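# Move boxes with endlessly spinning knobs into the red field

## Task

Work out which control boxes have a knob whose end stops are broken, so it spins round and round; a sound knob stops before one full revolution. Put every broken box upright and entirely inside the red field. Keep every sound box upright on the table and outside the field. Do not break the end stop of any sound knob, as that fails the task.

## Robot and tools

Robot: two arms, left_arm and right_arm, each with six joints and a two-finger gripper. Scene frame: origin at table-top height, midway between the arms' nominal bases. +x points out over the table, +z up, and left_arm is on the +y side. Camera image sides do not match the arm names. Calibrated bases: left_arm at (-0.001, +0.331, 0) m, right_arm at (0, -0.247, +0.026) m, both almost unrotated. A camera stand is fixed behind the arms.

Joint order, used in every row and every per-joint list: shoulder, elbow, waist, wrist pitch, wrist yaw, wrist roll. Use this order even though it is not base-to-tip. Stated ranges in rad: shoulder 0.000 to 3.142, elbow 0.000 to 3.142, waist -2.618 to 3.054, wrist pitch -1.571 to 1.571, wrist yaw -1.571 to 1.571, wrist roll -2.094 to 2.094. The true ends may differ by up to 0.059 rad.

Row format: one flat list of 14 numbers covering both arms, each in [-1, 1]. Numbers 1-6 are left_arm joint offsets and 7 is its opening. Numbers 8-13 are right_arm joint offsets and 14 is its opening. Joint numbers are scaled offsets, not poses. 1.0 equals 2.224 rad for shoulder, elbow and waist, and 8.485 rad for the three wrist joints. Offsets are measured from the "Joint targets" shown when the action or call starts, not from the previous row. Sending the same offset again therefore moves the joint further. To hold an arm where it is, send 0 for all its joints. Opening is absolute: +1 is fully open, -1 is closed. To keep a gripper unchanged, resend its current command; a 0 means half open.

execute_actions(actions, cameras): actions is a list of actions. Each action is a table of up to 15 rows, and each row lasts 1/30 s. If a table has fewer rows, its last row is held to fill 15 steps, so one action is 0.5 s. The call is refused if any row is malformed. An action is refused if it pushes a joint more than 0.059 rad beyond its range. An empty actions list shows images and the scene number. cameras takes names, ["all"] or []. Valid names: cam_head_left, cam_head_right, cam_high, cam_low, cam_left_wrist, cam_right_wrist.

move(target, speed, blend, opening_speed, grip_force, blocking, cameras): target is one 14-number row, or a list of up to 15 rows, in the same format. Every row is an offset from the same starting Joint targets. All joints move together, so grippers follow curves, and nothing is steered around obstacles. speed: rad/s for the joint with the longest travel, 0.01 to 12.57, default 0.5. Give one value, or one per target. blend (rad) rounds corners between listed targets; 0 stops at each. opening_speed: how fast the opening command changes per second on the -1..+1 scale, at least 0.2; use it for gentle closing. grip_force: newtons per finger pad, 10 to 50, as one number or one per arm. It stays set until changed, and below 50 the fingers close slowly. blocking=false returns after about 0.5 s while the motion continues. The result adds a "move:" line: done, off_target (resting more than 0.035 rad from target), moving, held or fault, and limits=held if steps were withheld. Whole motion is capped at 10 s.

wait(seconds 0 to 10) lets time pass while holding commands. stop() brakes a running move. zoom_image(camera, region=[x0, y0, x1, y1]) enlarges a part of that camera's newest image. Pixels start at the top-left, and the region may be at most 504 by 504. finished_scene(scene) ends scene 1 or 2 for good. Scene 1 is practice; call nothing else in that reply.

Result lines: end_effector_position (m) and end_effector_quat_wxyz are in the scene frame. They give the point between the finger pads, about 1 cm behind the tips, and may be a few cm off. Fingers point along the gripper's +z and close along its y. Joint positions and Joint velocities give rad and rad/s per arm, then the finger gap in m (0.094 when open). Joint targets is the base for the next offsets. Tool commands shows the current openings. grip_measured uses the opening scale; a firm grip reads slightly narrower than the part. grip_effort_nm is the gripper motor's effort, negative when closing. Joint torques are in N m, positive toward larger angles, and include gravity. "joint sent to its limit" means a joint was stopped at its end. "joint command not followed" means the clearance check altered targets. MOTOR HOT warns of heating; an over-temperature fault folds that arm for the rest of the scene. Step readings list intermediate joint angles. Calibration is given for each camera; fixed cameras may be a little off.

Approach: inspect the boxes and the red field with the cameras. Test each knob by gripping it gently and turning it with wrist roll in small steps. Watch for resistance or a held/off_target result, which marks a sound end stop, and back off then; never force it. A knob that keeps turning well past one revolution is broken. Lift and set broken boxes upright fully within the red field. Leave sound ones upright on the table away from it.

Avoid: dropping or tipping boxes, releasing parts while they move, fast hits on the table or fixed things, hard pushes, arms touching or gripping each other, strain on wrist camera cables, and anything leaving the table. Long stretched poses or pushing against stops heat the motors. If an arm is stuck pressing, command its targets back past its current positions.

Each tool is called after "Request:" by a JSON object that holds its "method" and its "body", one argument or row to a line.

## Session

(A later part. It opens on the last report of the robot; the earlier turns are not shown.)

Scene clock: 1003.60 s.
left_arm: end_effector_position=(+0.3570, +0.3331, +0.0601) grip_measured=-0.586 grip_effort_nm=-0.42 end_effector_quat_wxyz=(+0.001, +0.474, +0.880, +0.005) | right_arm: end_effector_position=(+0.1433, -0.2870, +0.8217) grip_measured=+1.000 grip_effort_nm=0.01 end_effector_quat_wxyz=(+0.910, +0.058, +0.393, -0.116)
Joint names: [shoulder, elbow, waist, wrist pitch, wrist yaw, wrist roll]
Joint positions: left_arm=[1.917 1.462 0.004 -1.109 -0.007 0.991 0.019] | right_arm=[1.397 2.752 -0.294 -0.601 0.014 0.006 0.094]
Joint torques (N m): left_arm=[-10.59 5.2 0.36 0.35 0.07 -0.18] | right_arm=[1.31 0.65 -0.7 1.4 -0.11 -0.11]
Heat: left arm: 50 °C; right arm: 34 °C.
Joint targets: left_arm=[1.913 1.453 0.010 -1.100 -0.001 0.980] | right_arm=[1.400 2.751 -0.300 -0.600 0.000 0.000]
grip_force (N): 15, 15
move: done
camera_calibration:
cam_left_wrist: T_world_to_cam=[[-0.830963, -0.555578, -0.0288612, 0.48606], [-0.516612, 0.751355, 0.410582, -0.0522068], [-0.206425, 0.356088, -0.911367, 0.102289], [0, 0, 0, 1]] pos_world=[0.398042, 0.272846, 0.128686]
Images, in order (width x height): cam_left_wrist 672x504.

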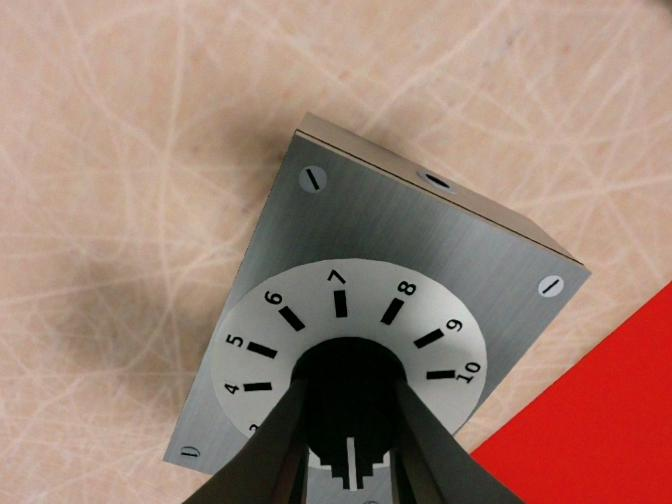

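Request:
{"method": "move", "body": {
  "target": [0, 0, 0.0, 0, 0.0, -0.0295, -0.6, 0, 0, 0, 0, 0, 0, 1.0],
  "speed": 0.2,
  "cameras": ["cam_left_wrist"]
}}

Request:
{"method": "zoom_image", "body": {
  "camera": "cam_left_wrist",
  "region": [200, 250, 500, 504]
}}

Scene clock: 1012.83 s.
left_arm: end_effector_position=(+0.3570, +0.3329, +0.0601) grip_measured=-0.586 grip_effort_nm=-0.42 end_effector_quat_wxyz=(+0.002, +0.361, +0.932, +0.004) | right_arm: end_effector_position=(+0.1433, -0.2870, +0.8217) grip_measured=+1.000 grip_effort_nm=0.01 end_effector_quat_wxyz=(+0.910, +0.058, +0.393, -0.116)
Joint names: [shoulder, elbow, waist, wrist pitch, wrist yaw, wrist roll]
Joint positions: left_arm=[1.917 1.462 0.004 -1.109 -0.006 0.742 0.019] | right_arm=[1.397 2.752 -0.294 -0.601 0.014 0.006 0.094]
Joint torques (N m): left_arm=[-10.61 5.22 0.36 0.36 0.06 -0.18] | right_arm=[1.26 0.62 -0.73 1.37 -0.06 -0.1]
Heat: left arm: 50 °C; right arm: 34 °C.
Joint targets: left_arm=[1.913 1.453 0.010 -1.100 -0.001 0.729] | right_arm=[1.400 2.751 -0.300 -0.600 0.000 0.000]
grip_force (N): 15, 15
move: done
camera_calibration:
cam_left_wrist: T_world_to_cam=[[-0.668007, -0.74361, -0.0284697, 0.490391], [-0.686905, 0.601449, 0.407946, 0.0586887], [-0.28623, 0.292067, -0.912562, 0.152176], [0, 0, 0, 1]] pos_world=[0.411456, 0.284916, 0.128889]
Images, in order (width x height): cam_left_wrist 672x504.

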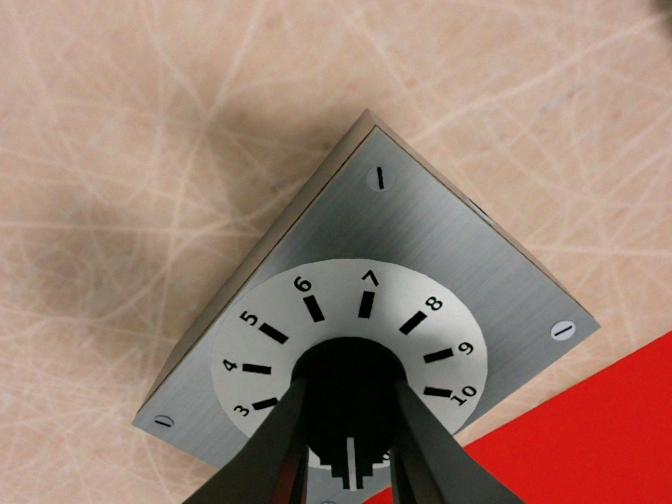

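Scaled by 1.680 from the camera's 672x504 image, which has a finer 960x720 frame.

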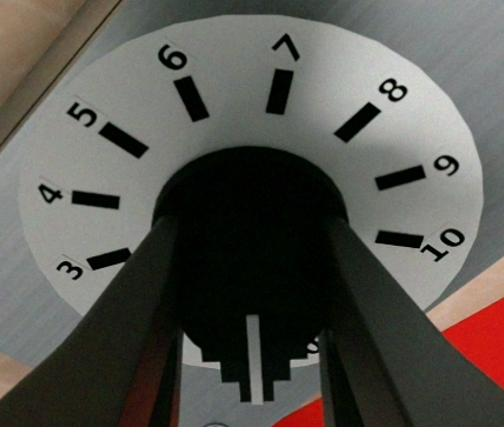

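Request:
{"method": "move", "body": {
  "target": [0, 0, 0.0, 0, 0.0, -0.0236, -0.6, 0, 0, 0, 0, 0, 0, 1.0],
  "speed": 0.2,
  "cameras": ["cam_left_wrist"]
}}

Request:
{"method": "zoom_image", "body": {
  "camera": "cam_left_wrist",
  "region": [200, 250, 500, 504]
}}

Scene clock: 1018.20 s.
left_arm: end_effector_position=(+0.3570, +0.3324, +0.0601) grip_measured=-0.586 grip_effort_nm=-0.42 end_effector_quat_wxyz=(+0.003, +0.266, +0.964, +0.002) | right_arm: end_effector_position=(+0.1433, -0.2870, +0.8217) grip_measured=+1.000 grip_effort_nm=0.01 end_effector_quat_wxyz=(+0.910, +0.058, +0.393, -0.116)
Joint names: [shoulder, elbow, waist, wrist pitch, wrist yaw, wrist roll]
Joint positions: left_arm=[1.917 1.462 0.004 -1.109 -0.003 0.542 0.019] | right_arm=[1.397 2.752 -0.294 -0.601 0.014 0.006 0.094]
Joint torques (N m): left_arm=[-10.61 5.22 0.35 0.37 0.03 -0.2] | right_arm=[1.29 0.59 -0.68 1.37 -0.09 -0.1]
Heat: left arm: 51 °C; right arm: 33 °C.
Joint targets: left_arm=[1.913 1.453 0.010 -1.100 -0.001 0.529] | right_arm=[1.400 2.751 -0.300 -0.600 0.000 0.000]
grip_force (N): 15, 15
move: done
camera_calibration:
cam_left_wrist: T_world_to_cam=[[-0.507048, -0.861543, -0.0254194, 0.471544], [-0.793144, 0.454844, 0.405017, 0.145938], [-0.337378, 0.225525, -0.913956, 0.192804], [0, 0, 0, 1]] pos_world=[0.419893, 0.296394, 0.129093]
Images, in order (width x height): cam_left_wrist 672x504.

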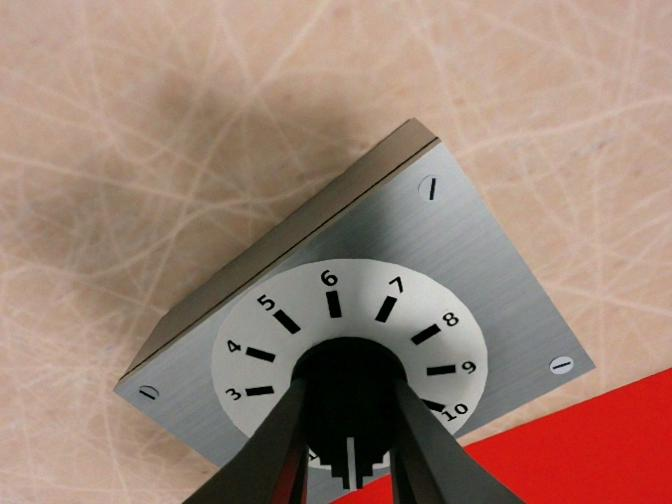

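Scaled by 1.680 from the camera's 672x504 image, which has a finer 960x720 frame.

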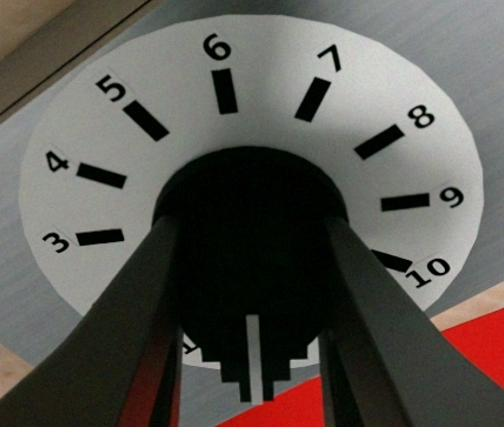

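Request:
{"method": "move", "body": {
  "target": [0, 0, 0.0, 0, 0.0, -0.0153, -0.6, 0, 0, 0, 0, 0, 0, 1.0],
  "speed": 0.15,
  "cameras": ["cam_left_wrist"]
}}

Request:
{"method": "zoom_image", "body": {
  "camera": "cam_left_wrist",
  "region": [200, 250, 500, 504]
}}

Scene clock: 1023.87 s.
left_arm: end_effector_position=(+0.3570, +0.3321, +0.0601) grip_measured=-0.586 grip_effort_nm=-0.42 end_effector_quat_wxyz=(+0.003, +0.204, +0.979, +0.001) | right_arm: end_effector_position=(+0.1433, -0.2870, +0.8217) grip_measured=+1.000 grip_effort_nm=0.01 end_effector_quat_wxyz=(+0.910, +0.058, +0.393, -0.116)
Joint names: [shoulder, elbow, waist, wrist pitch, wrist yaw, wrist roll]
Joint positions: left_arm=[1.917 1.462 0.004 -1.109 -0.001 0.413 0.019] | right_arm=[1.397 2.752 -0.294 -0.601 0.014 0.006 0.094]
Joint torques (N m): left_arm=[-10.62 5.22 0.35 0.38 0 -0.2] | right_arm=[1.39 0.68 -0.7 1.37 -0.07 -0.1]
Heat: left arm: 51 °C; right arm: 33 °C.
Joint targets: left_arm=[1.913 1.453 0.010 -1.100 -0.001 0.399] | right_arm=[1.400 2.751 -0.300 -0.600 0.000 0.000]
grip_force (N): 15, 15
move: done
camera_calibration:
cam_left_wrist: T_world_to_cam=[[-0.391657, -0.919824, -0.0230022, 0.44931], [-0.845376, 0.349863, 0.403652, 0.199647], [-0.363241, 0.177539, -0.914623, 0.218065], [0, 0, 0, 1]] pos_world=[0.423962, 0.304722, 0.129195]
Images, in order (width x height): cam_left_wrist 672x504.

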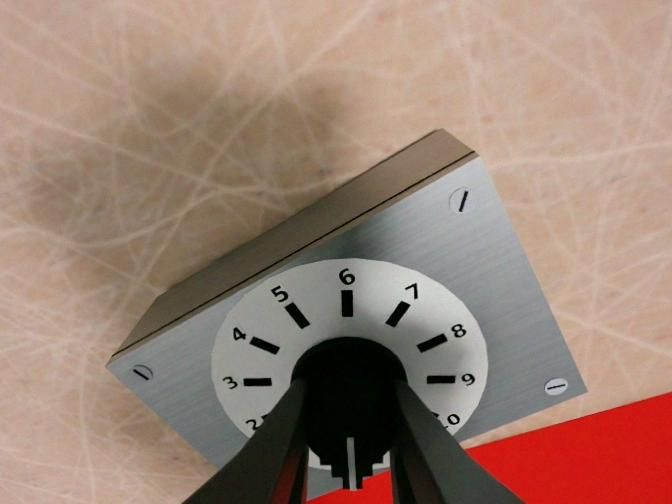

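Scaled by 1.680 from the camera's 672x504 image, which has a finer 960x720 frame.

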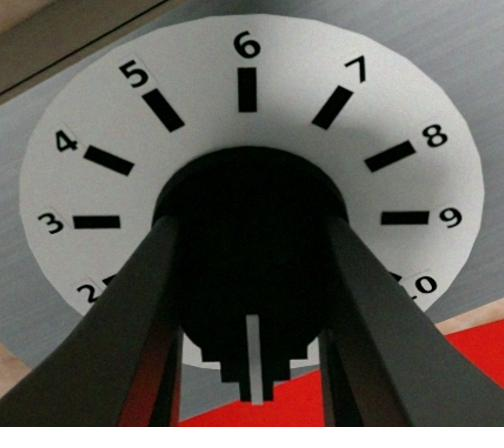

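Request:
{"method": "move", "body": {
  "target": [0, 0, 0.0, 0, 0.0, -0.01, -0.6, 0, 0, 0, 0, 0, 0, 1.0],
  "speed": 0.1,
  "cameras": ["cam_left_wrist"]
}}

Request:
{"method": "zoom_image", "body": {
  "camera": "cam_left_wrist",
  "region": [200, 250, 500, 504]
}}

Scene clock: 1030.33 s.
left_arm: end_effector_position=(+0.3570, +0.3318, +0.0601) grip_measured=-0.586 grip_effort_nm=-0.42 end_effector_quat_wxyz=(+0.003, +0.162, +0.987, +0.000) | right_arm: end_effector_position=(+0.1433, -0.2870, +0.8217) grip_measured=+1.000 grip_effort_nm=0.00 end_effector_quat_wxyz=(+0.910, +0.058, +0.393, -0.116)
Joint names: [shoulder, elbow, waist, wrist pitch, wrist yaw, wrist roll]
Joint positions: left_arm=[1.917 1.462 0.004 -1.109 0.001 0.328 0.019] | right_arm=[1.397 2.752 -0.294 -0.601 0.014 0.006 0.094]
Joint torques (N m): left_arm=[-10.62 5.23 0.35 0.38 -0.01 -0.22] | right_arm=[1.42 0.7 -0.68 1.37 -0.09 -0.1]
Heat: left arm: 51 °C; right arm: 33 °C.
Joint targets: left_arm=[1.913 1.453 0.010 -1.100 -0.001 0.314] | right_arm=[1.400 2.751 -0.300 -0.600 0.000 0.000]
grip_force (N): 15, 15
move: done
camera_calibration:
cam_left_wrist: T_world_to_cam=[[-0.312531, -0.949673, -0.0211035, 0.430561], [-0.871972, 0.278006, 0.402962, 0.233089], [-0.376815, 0.14434, -0.914973, 0.234035], [0, 0, 0, 1]] pos_world=[0.425999, 0.310311, 0.129296]
Images, in order (width x height): cam_left_wrist 672x504.

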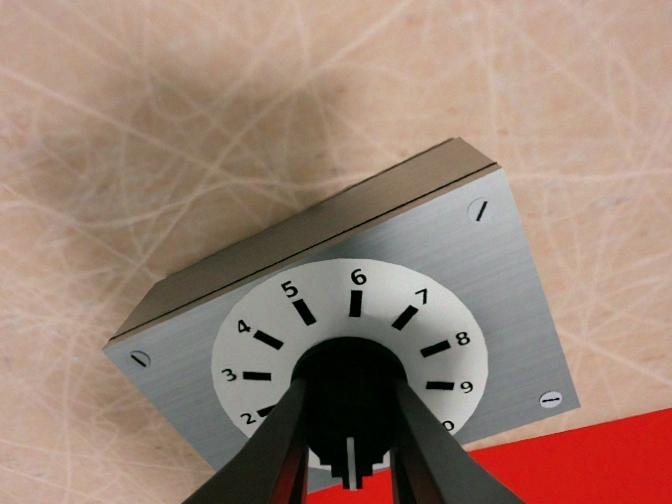

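Scaled by 1.680 from the camera's 672x504 image, which has a finer 960x720 frame.

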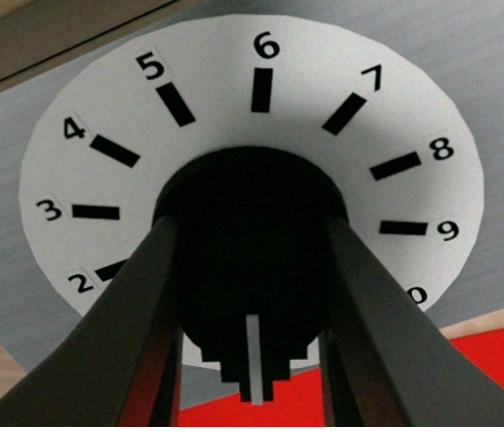

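Request:
{"method": "move", "body": {
  "target": [0, 0, 0.0, 0, 0.0, -0.0153, -0.6, 0, 0, 0, 0, 0, 0, 1.0],
  "speed": 0.1,
  "cameras": ["cam_left_wrist"]
}}

Request:
{"method": "zoom_image", "body": {
  "camera": "cam_left_wrist",
  "region": [200, 250, 500, 504]
}}

Scene clock: 1036.43 s.
left_arm: end_effector_position=(+0.3570, +0.3315, +0.0601) grip_measured=-0.586 grip_effort_nm=-0.42 end_effector_quat_wxyz=(+0.004, +0.098, +0.995, -0.001) | right_arm: end_effector_position=(+0.1433, -0.2870, +0.8217) grip_measured=+1.000 grip_effort_nm=0.00 end_effector_quat_wxyz=(+0.910, +0.058, +0.393, -0.116)
Joint names: [shoulder, elbow, waist, wrist pitch, wrist yaw, wrist roll]
Joint positions: left_arm=[1.917 1.462 0.004 -1.109 0.002 0.199 0.019] | right_arm=[1.397 2.752 -0.294 -0.601 0.014 0.006 0.094]
Joint torques (N m): left_arm=[-10.61 5.23 0.35 0.38 -0.03 -0.21] | right_arm=[1.39 0.68 -0.66 1.37 -0.1 -0.11]
Heat: left arm: 51 °C; right arm: 33 °C.
Joint targets: left_arm=[1.913 1.453 0.010 -1.100 -0.001 0.185] | right_arm=[1.400 2.751 -0.300 -0.600 0.000 0.000]
grip_force (N): 15, 15
move: done
camera_calibration:
cam_left_wrist: T_world_to_cam=[[-0.187416, -0.982103, -0.0186726, 0.396211], [-0.900518, 0.164192, 0.402627, 0.281162], [-0.392355, 0.0922739, -0.915174, 0.256893], [0, 0, 0, 1]] pos_world=[0.428241, 0.319251, 0.129296]
Images, in order (width x height): cam_left_wrist 672x504.

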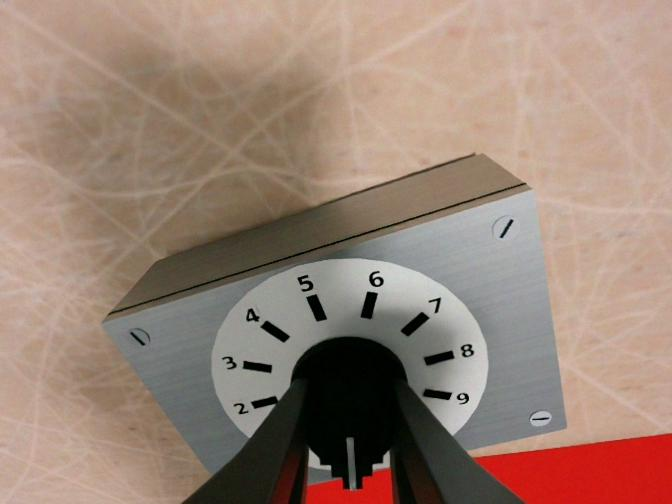

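Scaled by 1.680 from the camera's 672x504 image, which has a finer 960x720 frame.

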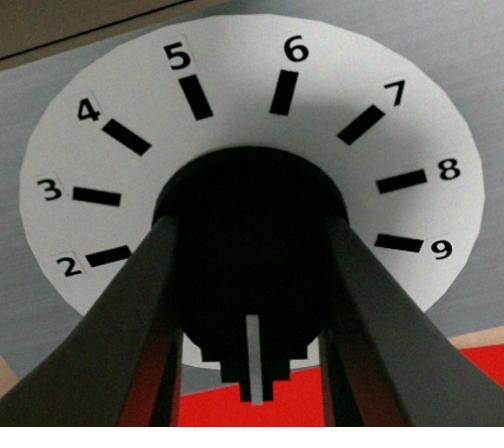

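Request:
{"method": "move", "body": {
  "target": [0, 0, 0.0, 0, 0.0, -0.0354, -0.6, 0, 0, 0, 0, 0, 0, 1.0],
  "speed": 0.15,
  "cameras": ["cam_left_wrist"]
}}

Request:
{"method": "zoom_image", "body": {
  "camera": "cam_left_wrist",
  "region": [200, 250, 500, 504]
}}

Scene clock: 1044.77 s.
left_arm: end_effector_position=(+0.3570, +0.3312, +0.0601) grip_measured=-0.586 grip_effort_nm=-0.42 end_effector_quat_wxyz=(+0.003, -0.052, +0.999, -0.002) | right_arm: end_effector_position=(+0.1433, -0.2870, +0.8217) grip_measured=+1.000 grip_effort_nm=0.00 end_effector_quat_wxyz=(+0.910, +0.058, +0.393, -0.116)
Joint names: [shoulder, elbow, waist, wrist pitch, wrist yaw, wrist roll]
Joint positions: left_arm=[1.917 1.462 0.004 -1.109 0.004 -0.101 0.019] | right_arm=[1.397 2.752 -0.294 -0.601 0.014 0.006 0.094]
Joint torques (N m): left_arm=[-10.62 5.23 0.36 0.39 -0.06 -0.17] | right_arm=[1.37 0.65 -0.68 1.38 -0.09 -0.09]
Heat: left arm: 51 °C; right arm: 33 °C.
Joint targets: left_arm=[1.913 1.453 0.010 -1.100 -0.001 -0.116] | right_arm=[1.400 2.751 -0.300 -0.600 0.000 0.000]
grip_force (N): 15, 15
move: done
camera_calibration:
cam_left_wrist: T_world_to_cam=[[0.110993, -0.993712, -0.0147326, 0.292962], [-0.908751, -0.107482, 0.40326, 0.374081], [-0.402308, -0.0313706, -0.914967, 0.301357], [0, 0, 0, 1]] pos_world=[0.428669, 0.340781, 0.129196]
Images, in order (width x height): cam_left_wrist 672x504.

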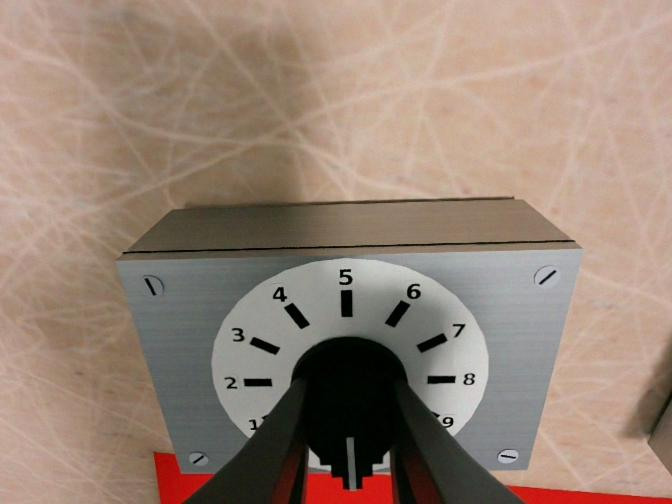

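Scaled by 1.680 from the camera's 672x504 image, which has a finer 960x720 frame.

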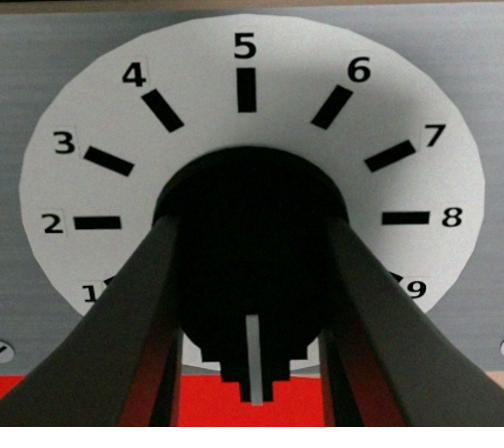

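Request:
{"method": "move", "body": {
  "target": [0, 0, 0.0, 0, 0.0, -0.0766, -0.6, 0, 0, 0, 0, 0, 0, 1.0],
  "speed": 0.2,
  "cameras": ["cam_left_wrist"]
}}

Request:
{"method": "zoom_image", "body": {
  "camera": "cam_left_wrist",
  "region": [200, 250, 500, 504]
}}

Scene clock: 1054.07 s.
left_arm: end_effector_position=(+0.3570, +0.3311, +0.0601) grip_measured=-0.586 grip_effort_nm=-0.42 end_effector_quat_wxyz=(+0.002, -0.368, +0.930, -0.004) | right_arm: end_effector_position=(+0.1433, -0.2870, +0.8217) grip_measured=+1.000 grip_effort_nm=0.00 end_effector_quat_wxyz=(+0.910, +0.058, +0.393, -0.116)
Joint names: [shoulder, elbow, waist, wrist pitch, wrist yaw, wrist roll]
Joint positions: left_arm=[1.917 1.462 0.005 -1.109 0.007 -0.75 0.019] | right_arm=[1.397 2.752 -0.294 -0.601 0.014 0.006 0.094]
Joint torques (N m): left_arm=[-10.61 5.23 0.28 0.37 -0.12 -0.22] | right_arm=[1.4 0.64 -0.65 1.38 -0.1 -0.12]
Heat: left arm: 51 °C; right arm: 33 °C.
Joint targets: left_arm=[1.913 1.453 0.010 -1.100 -0.001 -0.766] | right_arm=[1.400 2.751 -0.300 -0.600 0.000 0.000]
grip_force (N): 15, 15
move: done
camera_calibration:
cam_left_wrist: T_world_to_cam=[[0.689416, -0.724299, -0.00984706, -0.0030836], [-0.658268, -0.632123, 0.408783, 0.457998], [-0.302306, -0.27534, -0.912578, 0.346318], [0, 0, 0, 1]] pos_world=[0.408305, 0.382633, 0.12879]
Images, in order (width x height): cam_left_wrist 672x504.

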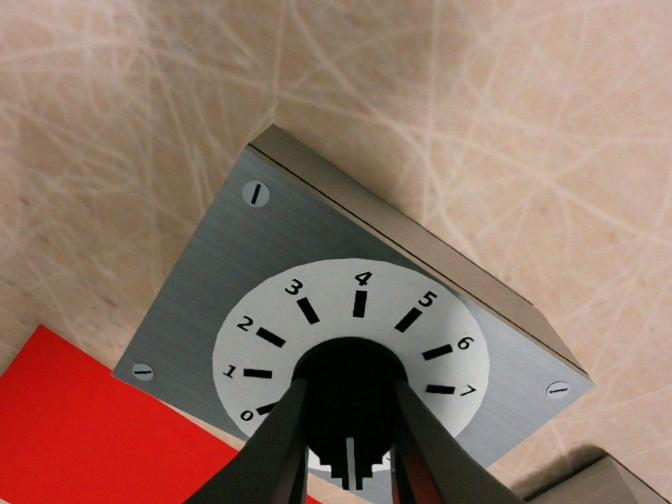

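Scaled by 1.680 from the camera's 672x504 image, which has a finer 960x720 frame.

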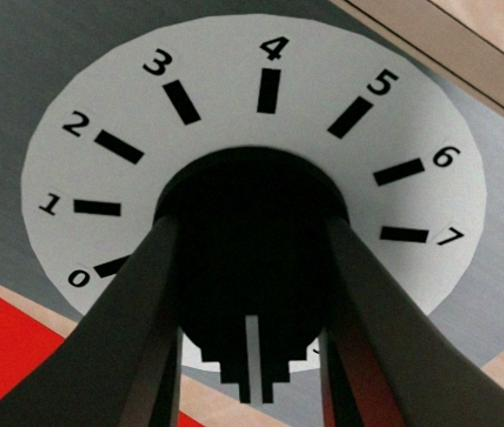

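Request:
{"method": "move", "body": {
  "target": [0, 0, 0.0, 0, 0.0, -0.1462, -0.6, 0, 0, 0, 0, 0, 0, 1.0],
  "speed": 0.3,
  "cameras": ["cam_left_wrist"]
}}

Request:
{"method": "zoom_image", "body": {
  "camera": "cam_left_wrist",
  "region": [200, 250, 500, 504]
}}

Scene clock: 1071.33 s.
left_arm: end_effector_position=(+0.3574, +0.3312, +0.0601) grip_measured=-0.586 grip_effort_nm=-0.42 end_effector_quat_wxyz=(+0.000, +0.839, -0.544, +0.005) | right_arm: end_effector_position=(+0.1433, -0.2870, +0.8217) grip_measured=+1.000 grip_effort_nm=0.01 end_effector_quat_wxyz=(+0.910, +0.058, +0.393, -0.116)
Joint names: [shoulder, elbow, waist, wrist pitch, wrist yaw, wrist roll]
Joint positions: left_arm=[1.917 1.462 0.005 -1.108 0.006 -1.988 0.019] | right_arm=[1.397 2.752 -0.294 -0.601 0.014 0.006 0.094]
Joint torques (N m): left_arm=[-10.54 5.16 0.29 0.29 -0.13 -0.23] | right_arm=[1.37 0.65 -0.72 1.37 -0.08 -0.1]
Heat: left arm: 51 °C; right arm: 33 °C.
Joint targets: left_arm=[1.913 1.453 0.010 -1.100 -0.001 -2.006] | right_arm=[1.400 2.751 -0.300 -0.600 0.000 0.000]
grip_force (N): 15, 15
move: done
camera_calibration:
cam_left_wrist: T_world_to_cam=[[0.909668, 0.415085, -0.0144333, -0.459106], [0.382692, -0.824162, 0.417497, 0.149355], [0.161401, -0.385307, -0.908564, 0.216892], [0, 0, 0, 1]] pos_world=[0.325471, 0.397231, 0.128079]
Images, in order (width x height): cam_left_wrist 672x504.

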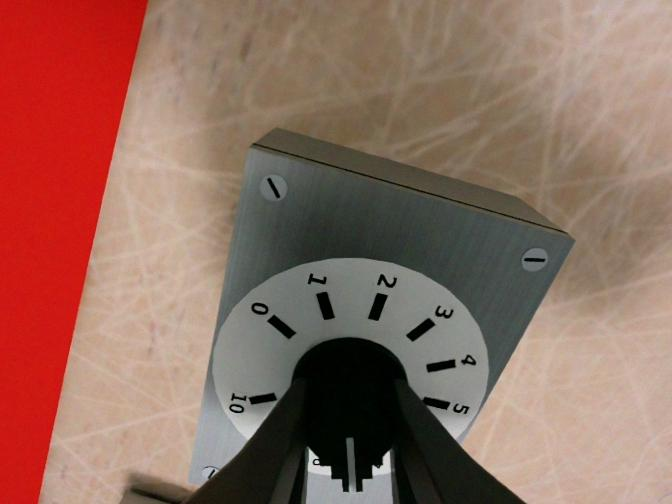

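Scaled by 1.680 from the camera's 672x504 image, which has a finer 960x720 frame.

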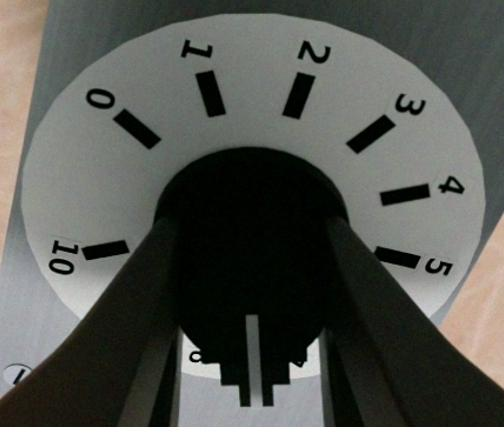

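Request:
{"method": "move", "body": {
  "target": [
    [0, 0, 0.0, 0, 0.0, 0.0, 0.3, 0, 0, 0, 0, 0, 0, 1.0],
    [0, 0, 0.0, 0, 0.0, 0.3746, 0.3, 0, 0, 0, 0, 0, 0, 1.0]
  ],
  "speed": 0.7,
  "cameras": ["cam_left_wrist"]
}}

Request:
{"method": "zoom_image", "body": {
  "camera": "cam_left_wrist",
  "region": [150, 250, 550, 504]
}}

Scene clock: 1092.63 s.
left_arm: end_effector_position=(+0.3576, +0.3312, +0.0601) grip_measured=+0.298 grip_effort_nm=0.05 end_effector_quat_wxyz=(+0.006, +0.543, +0.839, +0.000) | right_arm: end_effector_position=(+0.1433, -0.2870, +0.8217) grip_measured=+1.000 grip_effort_nm=0.01 end_effector_quat_wxyz=(+0.910, +0.058, +0.393, -0.116)
Joint names: [shoulder, elbow, waist, wrist pitch, wrist yaw, wrist roll]
Joint positions: left_arm=[1.917 1.462 0.005 -1.107 0.006 1.153 0.061] | right_arm=[1.397 2.752 -0.294 -0.601 0.014 0.006 0.094]
Joint torques (N m): left_arm=[-10.58 5.2 0.29 0.32 -0.04 0.11] | right_arm=[1.33 0.65 -0.72 1.37 -0.07 -0.11]
Heat: left arm: 51 °C; right arm: 33 °C.
Joint targets: left_arm=[1.913 1.453 0.010 -1.100 -0.001 1.172] | right_arm=[1.400 2.751 -0.300 -0.600 0.000 0.000]
grip_force (N): 15, 15
move: done
camera_calibration:
cam_left_wrist: T_world_to_cam=[[-0.908963, -0.416114, -0.0251879, 0.467015], [-0.390584, 0.828962, 0.400334, -0.120739], [-0.145705, 0.373727, -0.916023, 0.0757616], [0, 0, 0, 1]] pos_world=[0.388379, 0.266106, 0.129499]
Images, in order (width x height): cam_left_wrist 672x504.

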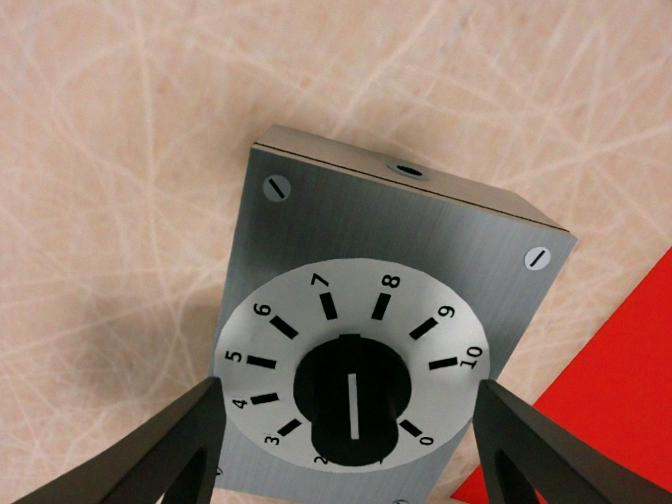

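Scaled by 1.260 from the camera's 672x504 image, which has a finer 960x720 frame.

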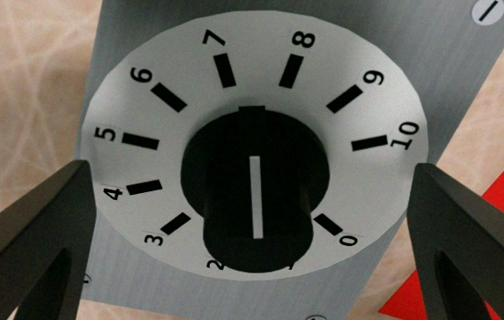

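Request:
{"method": "move", "body": {
  "target": [
    [0, 0, 0.0, 0, 0.0, 0.0, -0.3, 0, 0, 0, 0, 0, 0, 1.0],
    [0, 0, 0.0, 0, 0.0, 0.0, -0.6, 0, 0, 0, 0, 0, 0, 1.0]
  ],
  "speed": 0.5,
  "opening_speed": 0.5
}}

Request:
{"method": "move", "body": {
  "target": [
    [0, 0, 0.0, 0, 0.0, -0.1854, -0.6, 0, 0, 0, 0, 0, 0, 1.0]
  ],
  "speed": 0.5,
  "cameras": ["cam_left_wrist"]
}}

Request:
{"method": "zoom_image", "body": {
  "camera": "cam_left_wrist",
  "region": [200, 250, 500, 504]
}}

Scene clock: 1104.87 s.
left_arm: end_effector_position=(+0.3570, +0.3312, +0.0601) grip_measured=-0.585 grip_effort_nm=-0.40 end_effector_quat_wxyz=(+0.005, +0.544, +0.839, -0.001) | right_arm: end_effector_position=(+0.1433, -0.2870, +0.8217) grip_measured=+1.000 grip_effort_nm=0.00 end_effector_quat_wxyz=(+0.910, +0.058, +0.393, -0.116)
Joint names: [shoulder, elbow, waist, wrist pitch, wrist yaw, wrist roll]
Joint positions: left_arm=[1.917 1.462 0.005 -1.109 0.006 1.154 0.019] | right_arm=[1.397 2.752 -0.294 -0.601 0.014 0.006 0.094]
Joint torques (N m): left_arm=[-10.58 5.19 0.28 0.34 -0.04 0.13] | right_arm=[1.33 0.58 -0.73 1.37 -0.11 -0.11]
Heat: left arm: 51 °C; right arm: 33 °C.
Joint targets: left_arm=[1.913 1.453 0.010 -1.100 -0.001 1.172] | right_arm=[1.400 2.751 -0.300 -0.600 0.000 0.000]
grip_force (N): 15, 15
move: done

Scene clock: 1108.80 s.
left_arm: end_effector_position=(+0.3568, +0.3309, +0.0601) grip_measured=-0.586 grip_effort_nm=-0.42 end_effector_quat_wxyz=(+0.002, -0.193, +0.981, -0.004) | right_arm: end_effector_position=(+0.1433, -0.2870, +0.8217) grip_measured=+1.000 grip_effort_nm=0.01 end_effector_quat_wxyz=(+0.910, +0.058, +0.393, -0.116)
Joint names: [shoulder, elbow, waist, wrist pitch, wrist yaw, wrist roll]
Joint positions: left_arm=[1.917 1.462 0.005 -1.11 0.008 -0.385 0.019] | right_arm=[1.397 2.752 -0.294 -0.601 0.014 0.006 0.094]
Joint torques (N m): left_arm=[-10.62 5.23 0.28 0.39 -0.11 -0.19] | right_arm=[1.39 0.62 -0.76 1.38 -0.07 -0.1]
Heat: left arm: 51 °C; right arm: 33 °C.
Joint targets: left_arm=[1.913 1.453 0.010 -1.100 -0.001 -0.401] | right_arm=[1.400 2.751 -0.300 -0.600 0.000 0.000]
grip_force (N): 15, 15
move: done
camera_calibration:
cam_left_wrist: T_world_to_cam=[[0.386147, -0.922384, -0.0099152, 0.170728], [-0.841099, -0.35649, 0.406777, 0.43194], [-0.378739, -0.148736, -0.913474, 0.331703], [0, 0, 0, 1]] pos_world=[0.423007, 0.360795, 0.128992]
Images, in order (width x height): cam_left_wrist 672x504.

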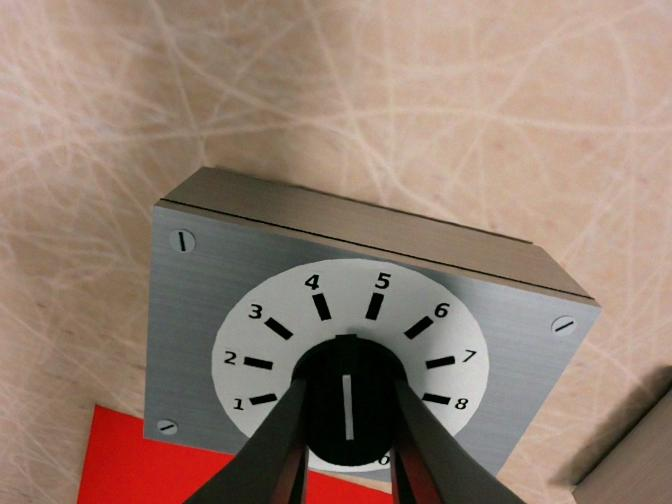

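Scaled by 1.680 from the camera's 672x504 image, which has a finer 960x720 frame.

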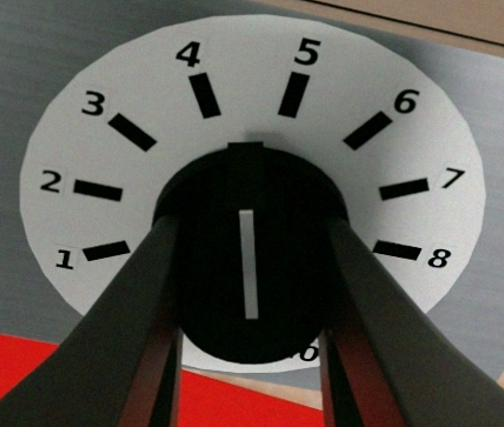

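Request:
{"method": "move", "body": {
  "target": [
    [0, 0, 0.0, 0, 0.0, -0.1891, -0.6, 0, 0, 0, 0, 0, 0, 1.0]
  ],
  "speed": 0.5,
  "cameras": ["cam_left_wrist", "cam_high"]
}}

Request:
{"method": "zoom_image", "body": {
  "camera": "cam_left_wrist",
  "region": [200, 250, 500, 504]
}}

Scene clock: 1119.03 s.
left_arm: end_effector_position=(+0.3574, +0.3310, +0.0601) grip_measured=-0.586 grip_effort_nm=-0.42 end_effector_quat_wxyz=(+0.001, +0.839, -0.544, +0.006) | right_arm: end_effector_position=(+0.1433, -0.2870, +0.8217) grip_measured=+1.000 grip_effort_nm=0.00 end_effector_quat_wxyz=(+0.910, +0.058, +0.393, -0.116)
Joint names: [shoulder, elbow, waist, wrist pitch, wrist yaw, wrist roll]
Joint positions: left_arm=[1.917 1.462 0.006 -1.108 0.008 -1.987 0.019] | right_arm=[1.397 2.752 -0.294 -0.601 0.014 0.006 0.094]
Joint torques (N m): left_arm=[-10.54 5.16 0.25 0.29 -0.15 -0.24] | right_arm=[1.31 0.7 -0.73 1.37 -0.08 -0.11]
Heat: left arm: 51 °C; right arm: 33 °C.
Joint targets: left_arm=[1.913 1.453 0.010 -1.100 -0.001 -2.005] | right_arm=[1.400 2.751 -0.300 -0.600 0.000 0.000]
grip_force (N): 15, 15
move: done
camera_calibration:
cam_left_wrist: T_world_to_cam=[[0.909843, 0.414676, -0.0151638, -0.458911], [0.382316, -0.823516, 0.419114, 0.149061], [0.161309, -0.387126, -0.907807, 0.217457], [0, 0, 0, 1]] pos_world=[0.325471, 0.397237, 0.127977]
Images, in order (width x height): cam_high 672x504, cam_left_wrist 672x504.

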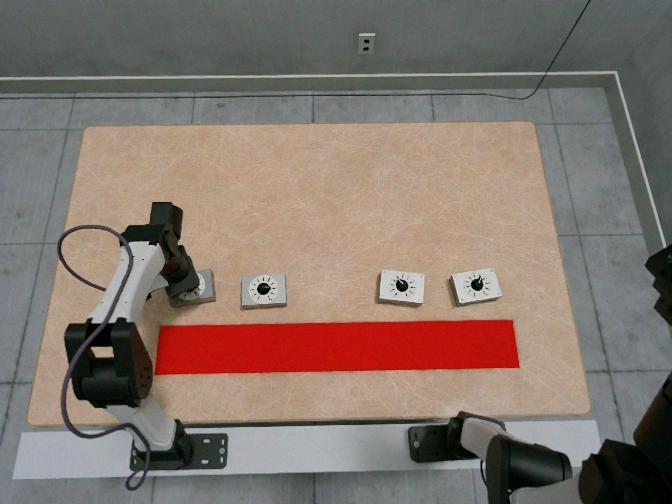

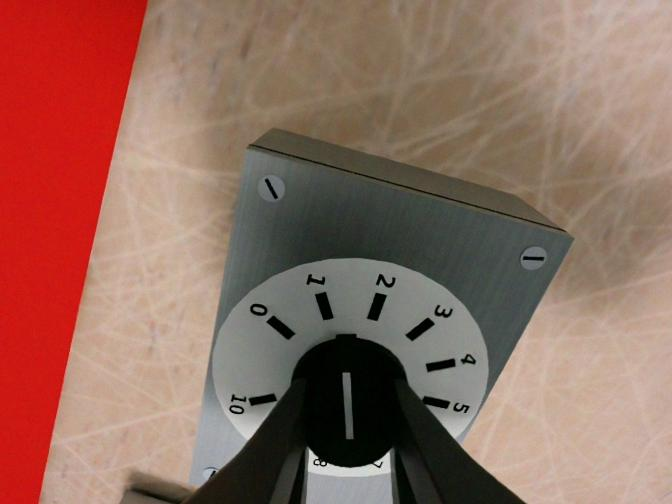

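Scaled by 1.680 from the camera's 672x504 image, which has a finer 960x720 frame.

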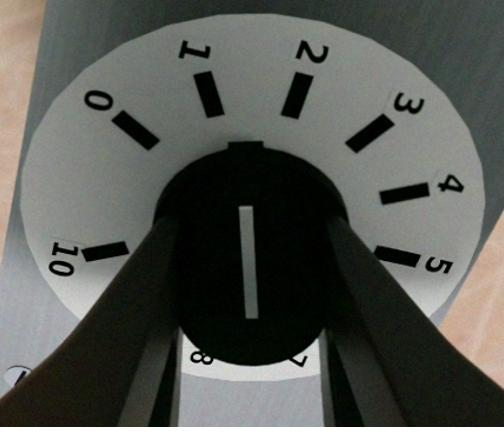

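Request:
{"method": "move", "body": {
  "target": [
    [0, 0, 0.0, 0, 0.0, 0.0, 1.0, 0, 0, 0, 0, 0, 0, 1.0],
    [0, 0.0926, 0.0, -0.02357, 0.0, 0.0, 1.0, 0, 0, 0, 0, 0, 0, 1.0],
    [0, 0.0926, 0.0, -0.02357, 0.0, 0.0369, 1.0, 0, 0, 0, 0, 0, 0, 1.0]
  ],
  "speed": 0.4,
  "grip_force": 50,
  "cameras": ["all"]
}}

Request:
{"method": "zoom_image", "body": {
  "camera": "cam_high",
  "region": [140, 210, 300, 390]
}}

Scene clock: 1205.77 s.
left_arm: end_effector_position=(+0.3633, +0.3310, +0.1053) grip_measured=+0.998 grip_effort_nm=0.06 end_effector_quat_wxyz=(+0.000, +0.754, -0.657, +0.006) | right_arm: end_effector_position=(+0.1433, -0.2870, +0.8217) grip_measured=+1.000 grip_effort_nm=0.01 end_effector_quat_wxyz=(+0.910, +0.058, +0.393, -0.116)
Joint names: [shoulder, elbow, waist, wrist pitch, wrist yaw, wrist roll]
Joint positions: left_arm=[1.917 1.643 0.006 -1.287 0.008 -1.705 0.094] | right_arm=[1.397 2.752 -0.294 -0.601 0.014 0.006 0.094]
Joint torques (N m): left_arm=[-10.69 7.27 0.25 0.09 -0.15 0.07] | right_arm=[1.32 0.62 -0.68 1.38 -0.1 -0.11]
Heat: left arm: 52 °C; right arm: 33 °C.
Joint targets: left_arm=[1.913 1.660 0.010 -1.300 -0.001 -1.692] | right_arm=[1.400 2.751 -0.300 -0.600 0.000 0.000]
move: done
camera_calibration:
cam_left_wrist: T_world_to_cam=[[0.989383, 0.144906, -0.0111251, -0.403669], [0.136259, -0.898265, 0.417796, 0.242165], [0.0505478, -0.414876, -0.908473, 0.307048], [0, 0, 0, 1]] pos_world=[0.350866, 0.403409, 0.173279]
cam_right_wrist: T_world_to_cam=[[-0.258739, -0.965542, -0.0279803, -0.216588], [0.296379, -0.0517855, -0.953665, 0.761609], [0.919355, -0.255044, 0.299565, -0.363168], [0, 0, 0, 1]] pos_world=[0.0521158, -0.262308, 0.829053]

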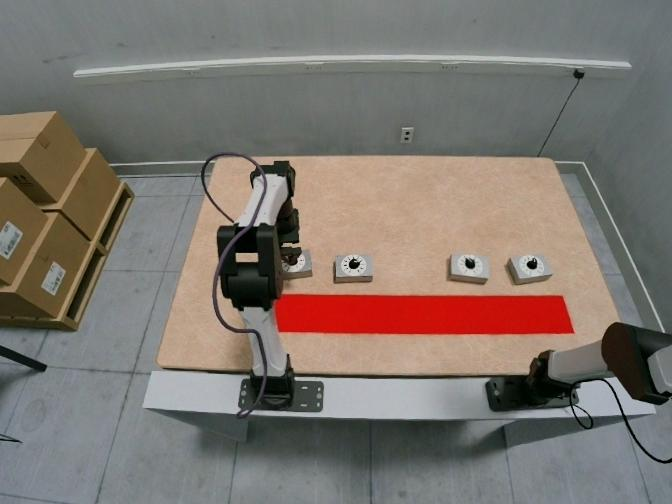

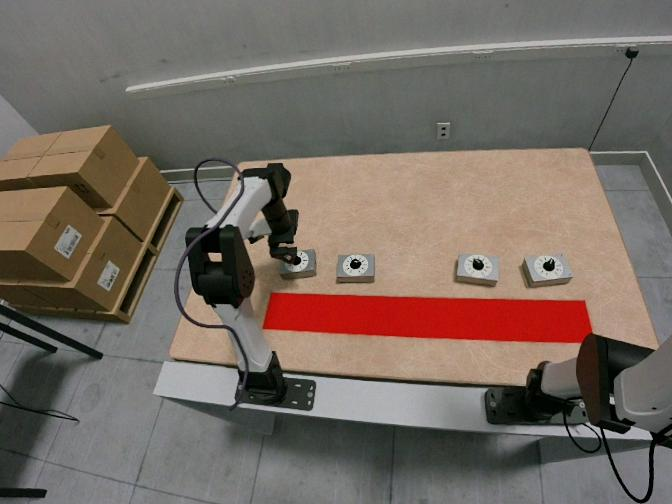

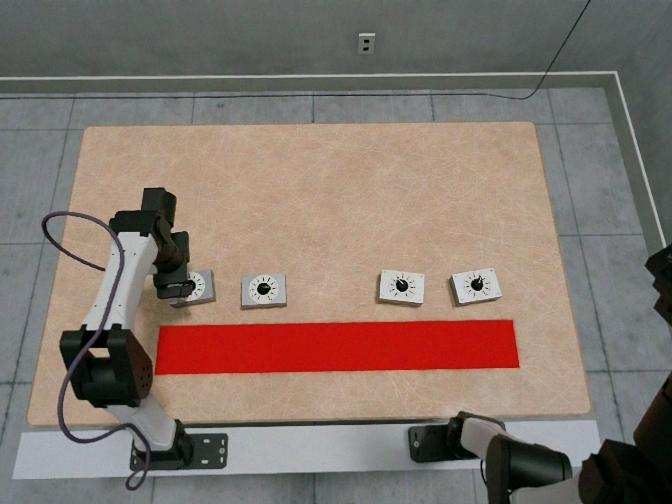

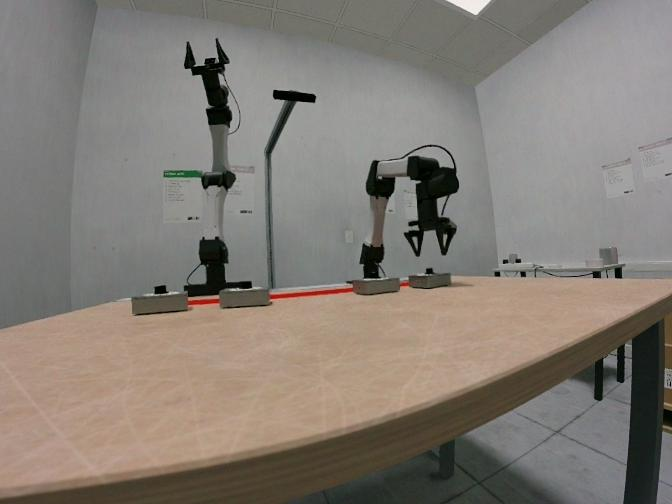

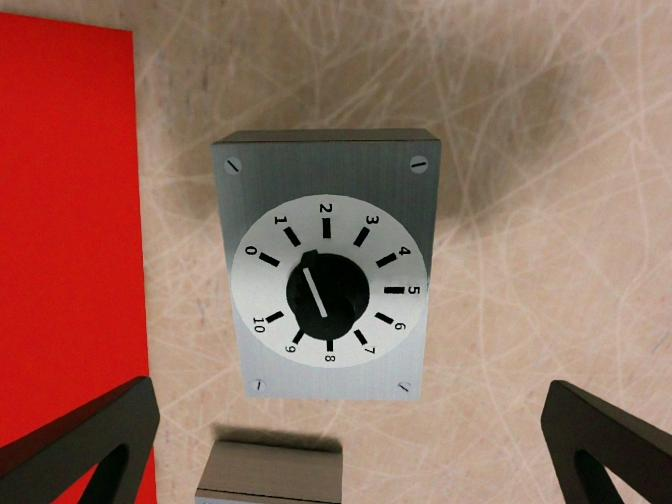

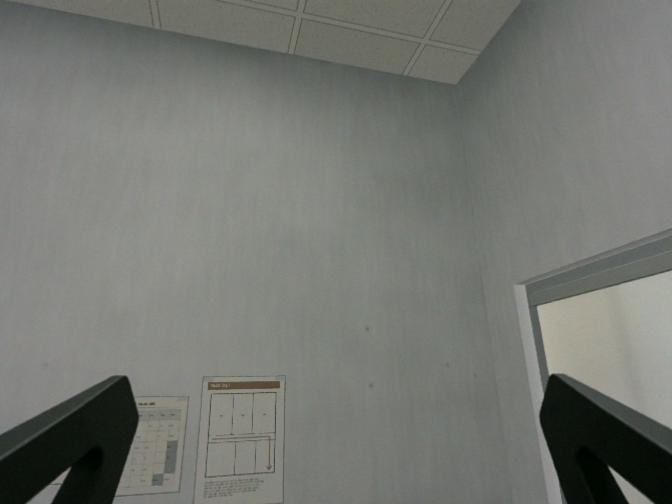

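Scaled by 2.800 from the camera's 672x504 image, which has a finer 960x720 frame.

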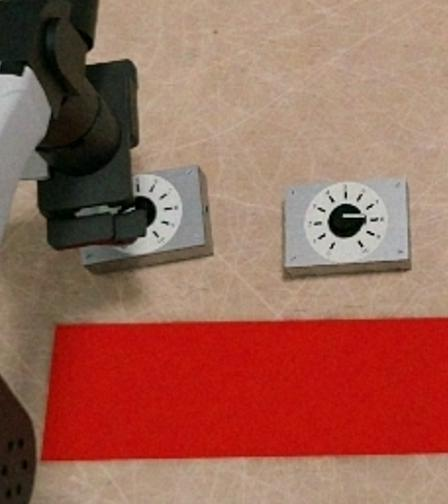

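Request:
{"method": "move", "body": {
  "target": [
    [0, -0.0832, 0.0, 0.02169, 0.0, 0.0, 1.0, 0, 0, 0, 0, 0, 0, 1.0]
  ],
  "speed": 0.3,
  "cameras": ["cam_left_wrist", "cam_low"]
}}

Request:
{"method": "zoom_image", "body": {
  "camera": "cam_low",
  "region": [395, 230, 465, 300]
}}

Scene clock: 1235.80 s.
left_arm: end_effector_position=(+0.3592, +0.3310, +0.0650) grip_measured=+0.998 grip_effort_nm=0.06 end_effector_quat_wxyz=(-0.001, +0.754, -0.657, +0.007) | right_arm: end_effector_position=(+0.1433, -0.2870, +0.8217) grip_measured=+1.000 grip_effort_nm=0.00 end_effector_quat_wxyz=(+0.910, +0.058, +0.393, -0.116)
Joint names: [shoulder, elbow, waist, wrist pitch, wrist yaw, wrist roll]
Joint positions: left_arm=[1.917 1.482 0.006 -1.124 0.008 -1.704 0.094] | right_arm=[1.397 2.752 -0.294 -0.601 0.014 0.006 0.094]
Joint torques (N m): left_arm=[-10.58 5.3 0.25 0.33 -0.15 0.07] | right_arm=[1.32 0.65 -0.68 1.38 -0.07 -0.09]
Heat: left arm: 52 °C; right arm: 33 °C.
Joint targets: left_arm=[1.913 1.475 0.010 -1.116 -0.001 -1.692] | right_arm=[1.400 2.751 -0.300 -0.600 0.000 0.000]
move: done
camera_calibration:
cam_left_wrist: T_world_to_cam=[[0.989516, 0.144127, -0.00925307, -0.39984], [0.134758, -0.898348, 0.418104, 0.260101], [0.0519479, -0.414968, -0.908352, 0.27019], [0, 0, 0, 1]] pos_world=[0.346561, 0.403409, 0.132978]
Images, in order (width x height): cam_low 672x504, cam_left_wrist 672x504.

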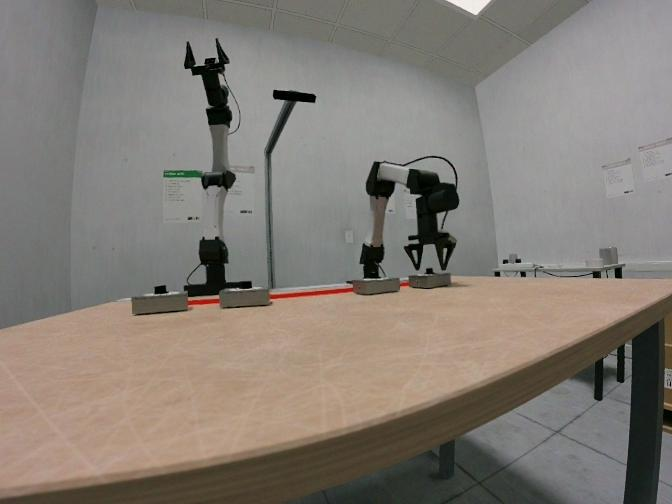

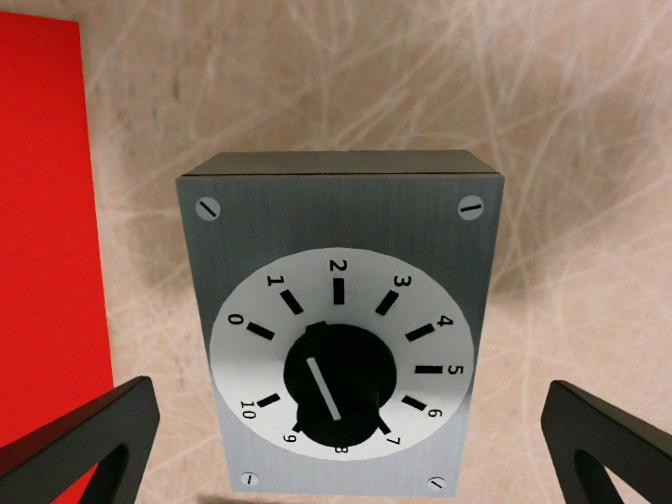

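Scaled by 7.200 from the camera's 672x504 image, which has a finer 960x720 frame.

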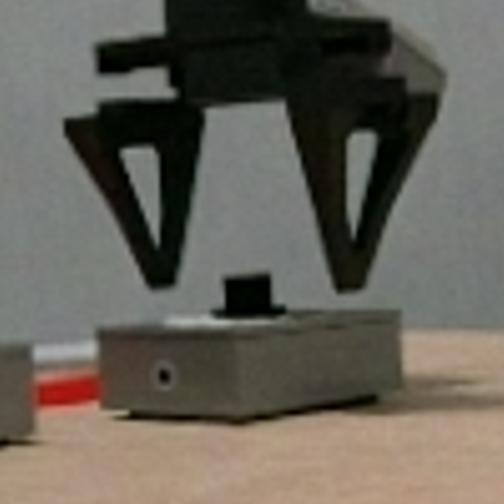

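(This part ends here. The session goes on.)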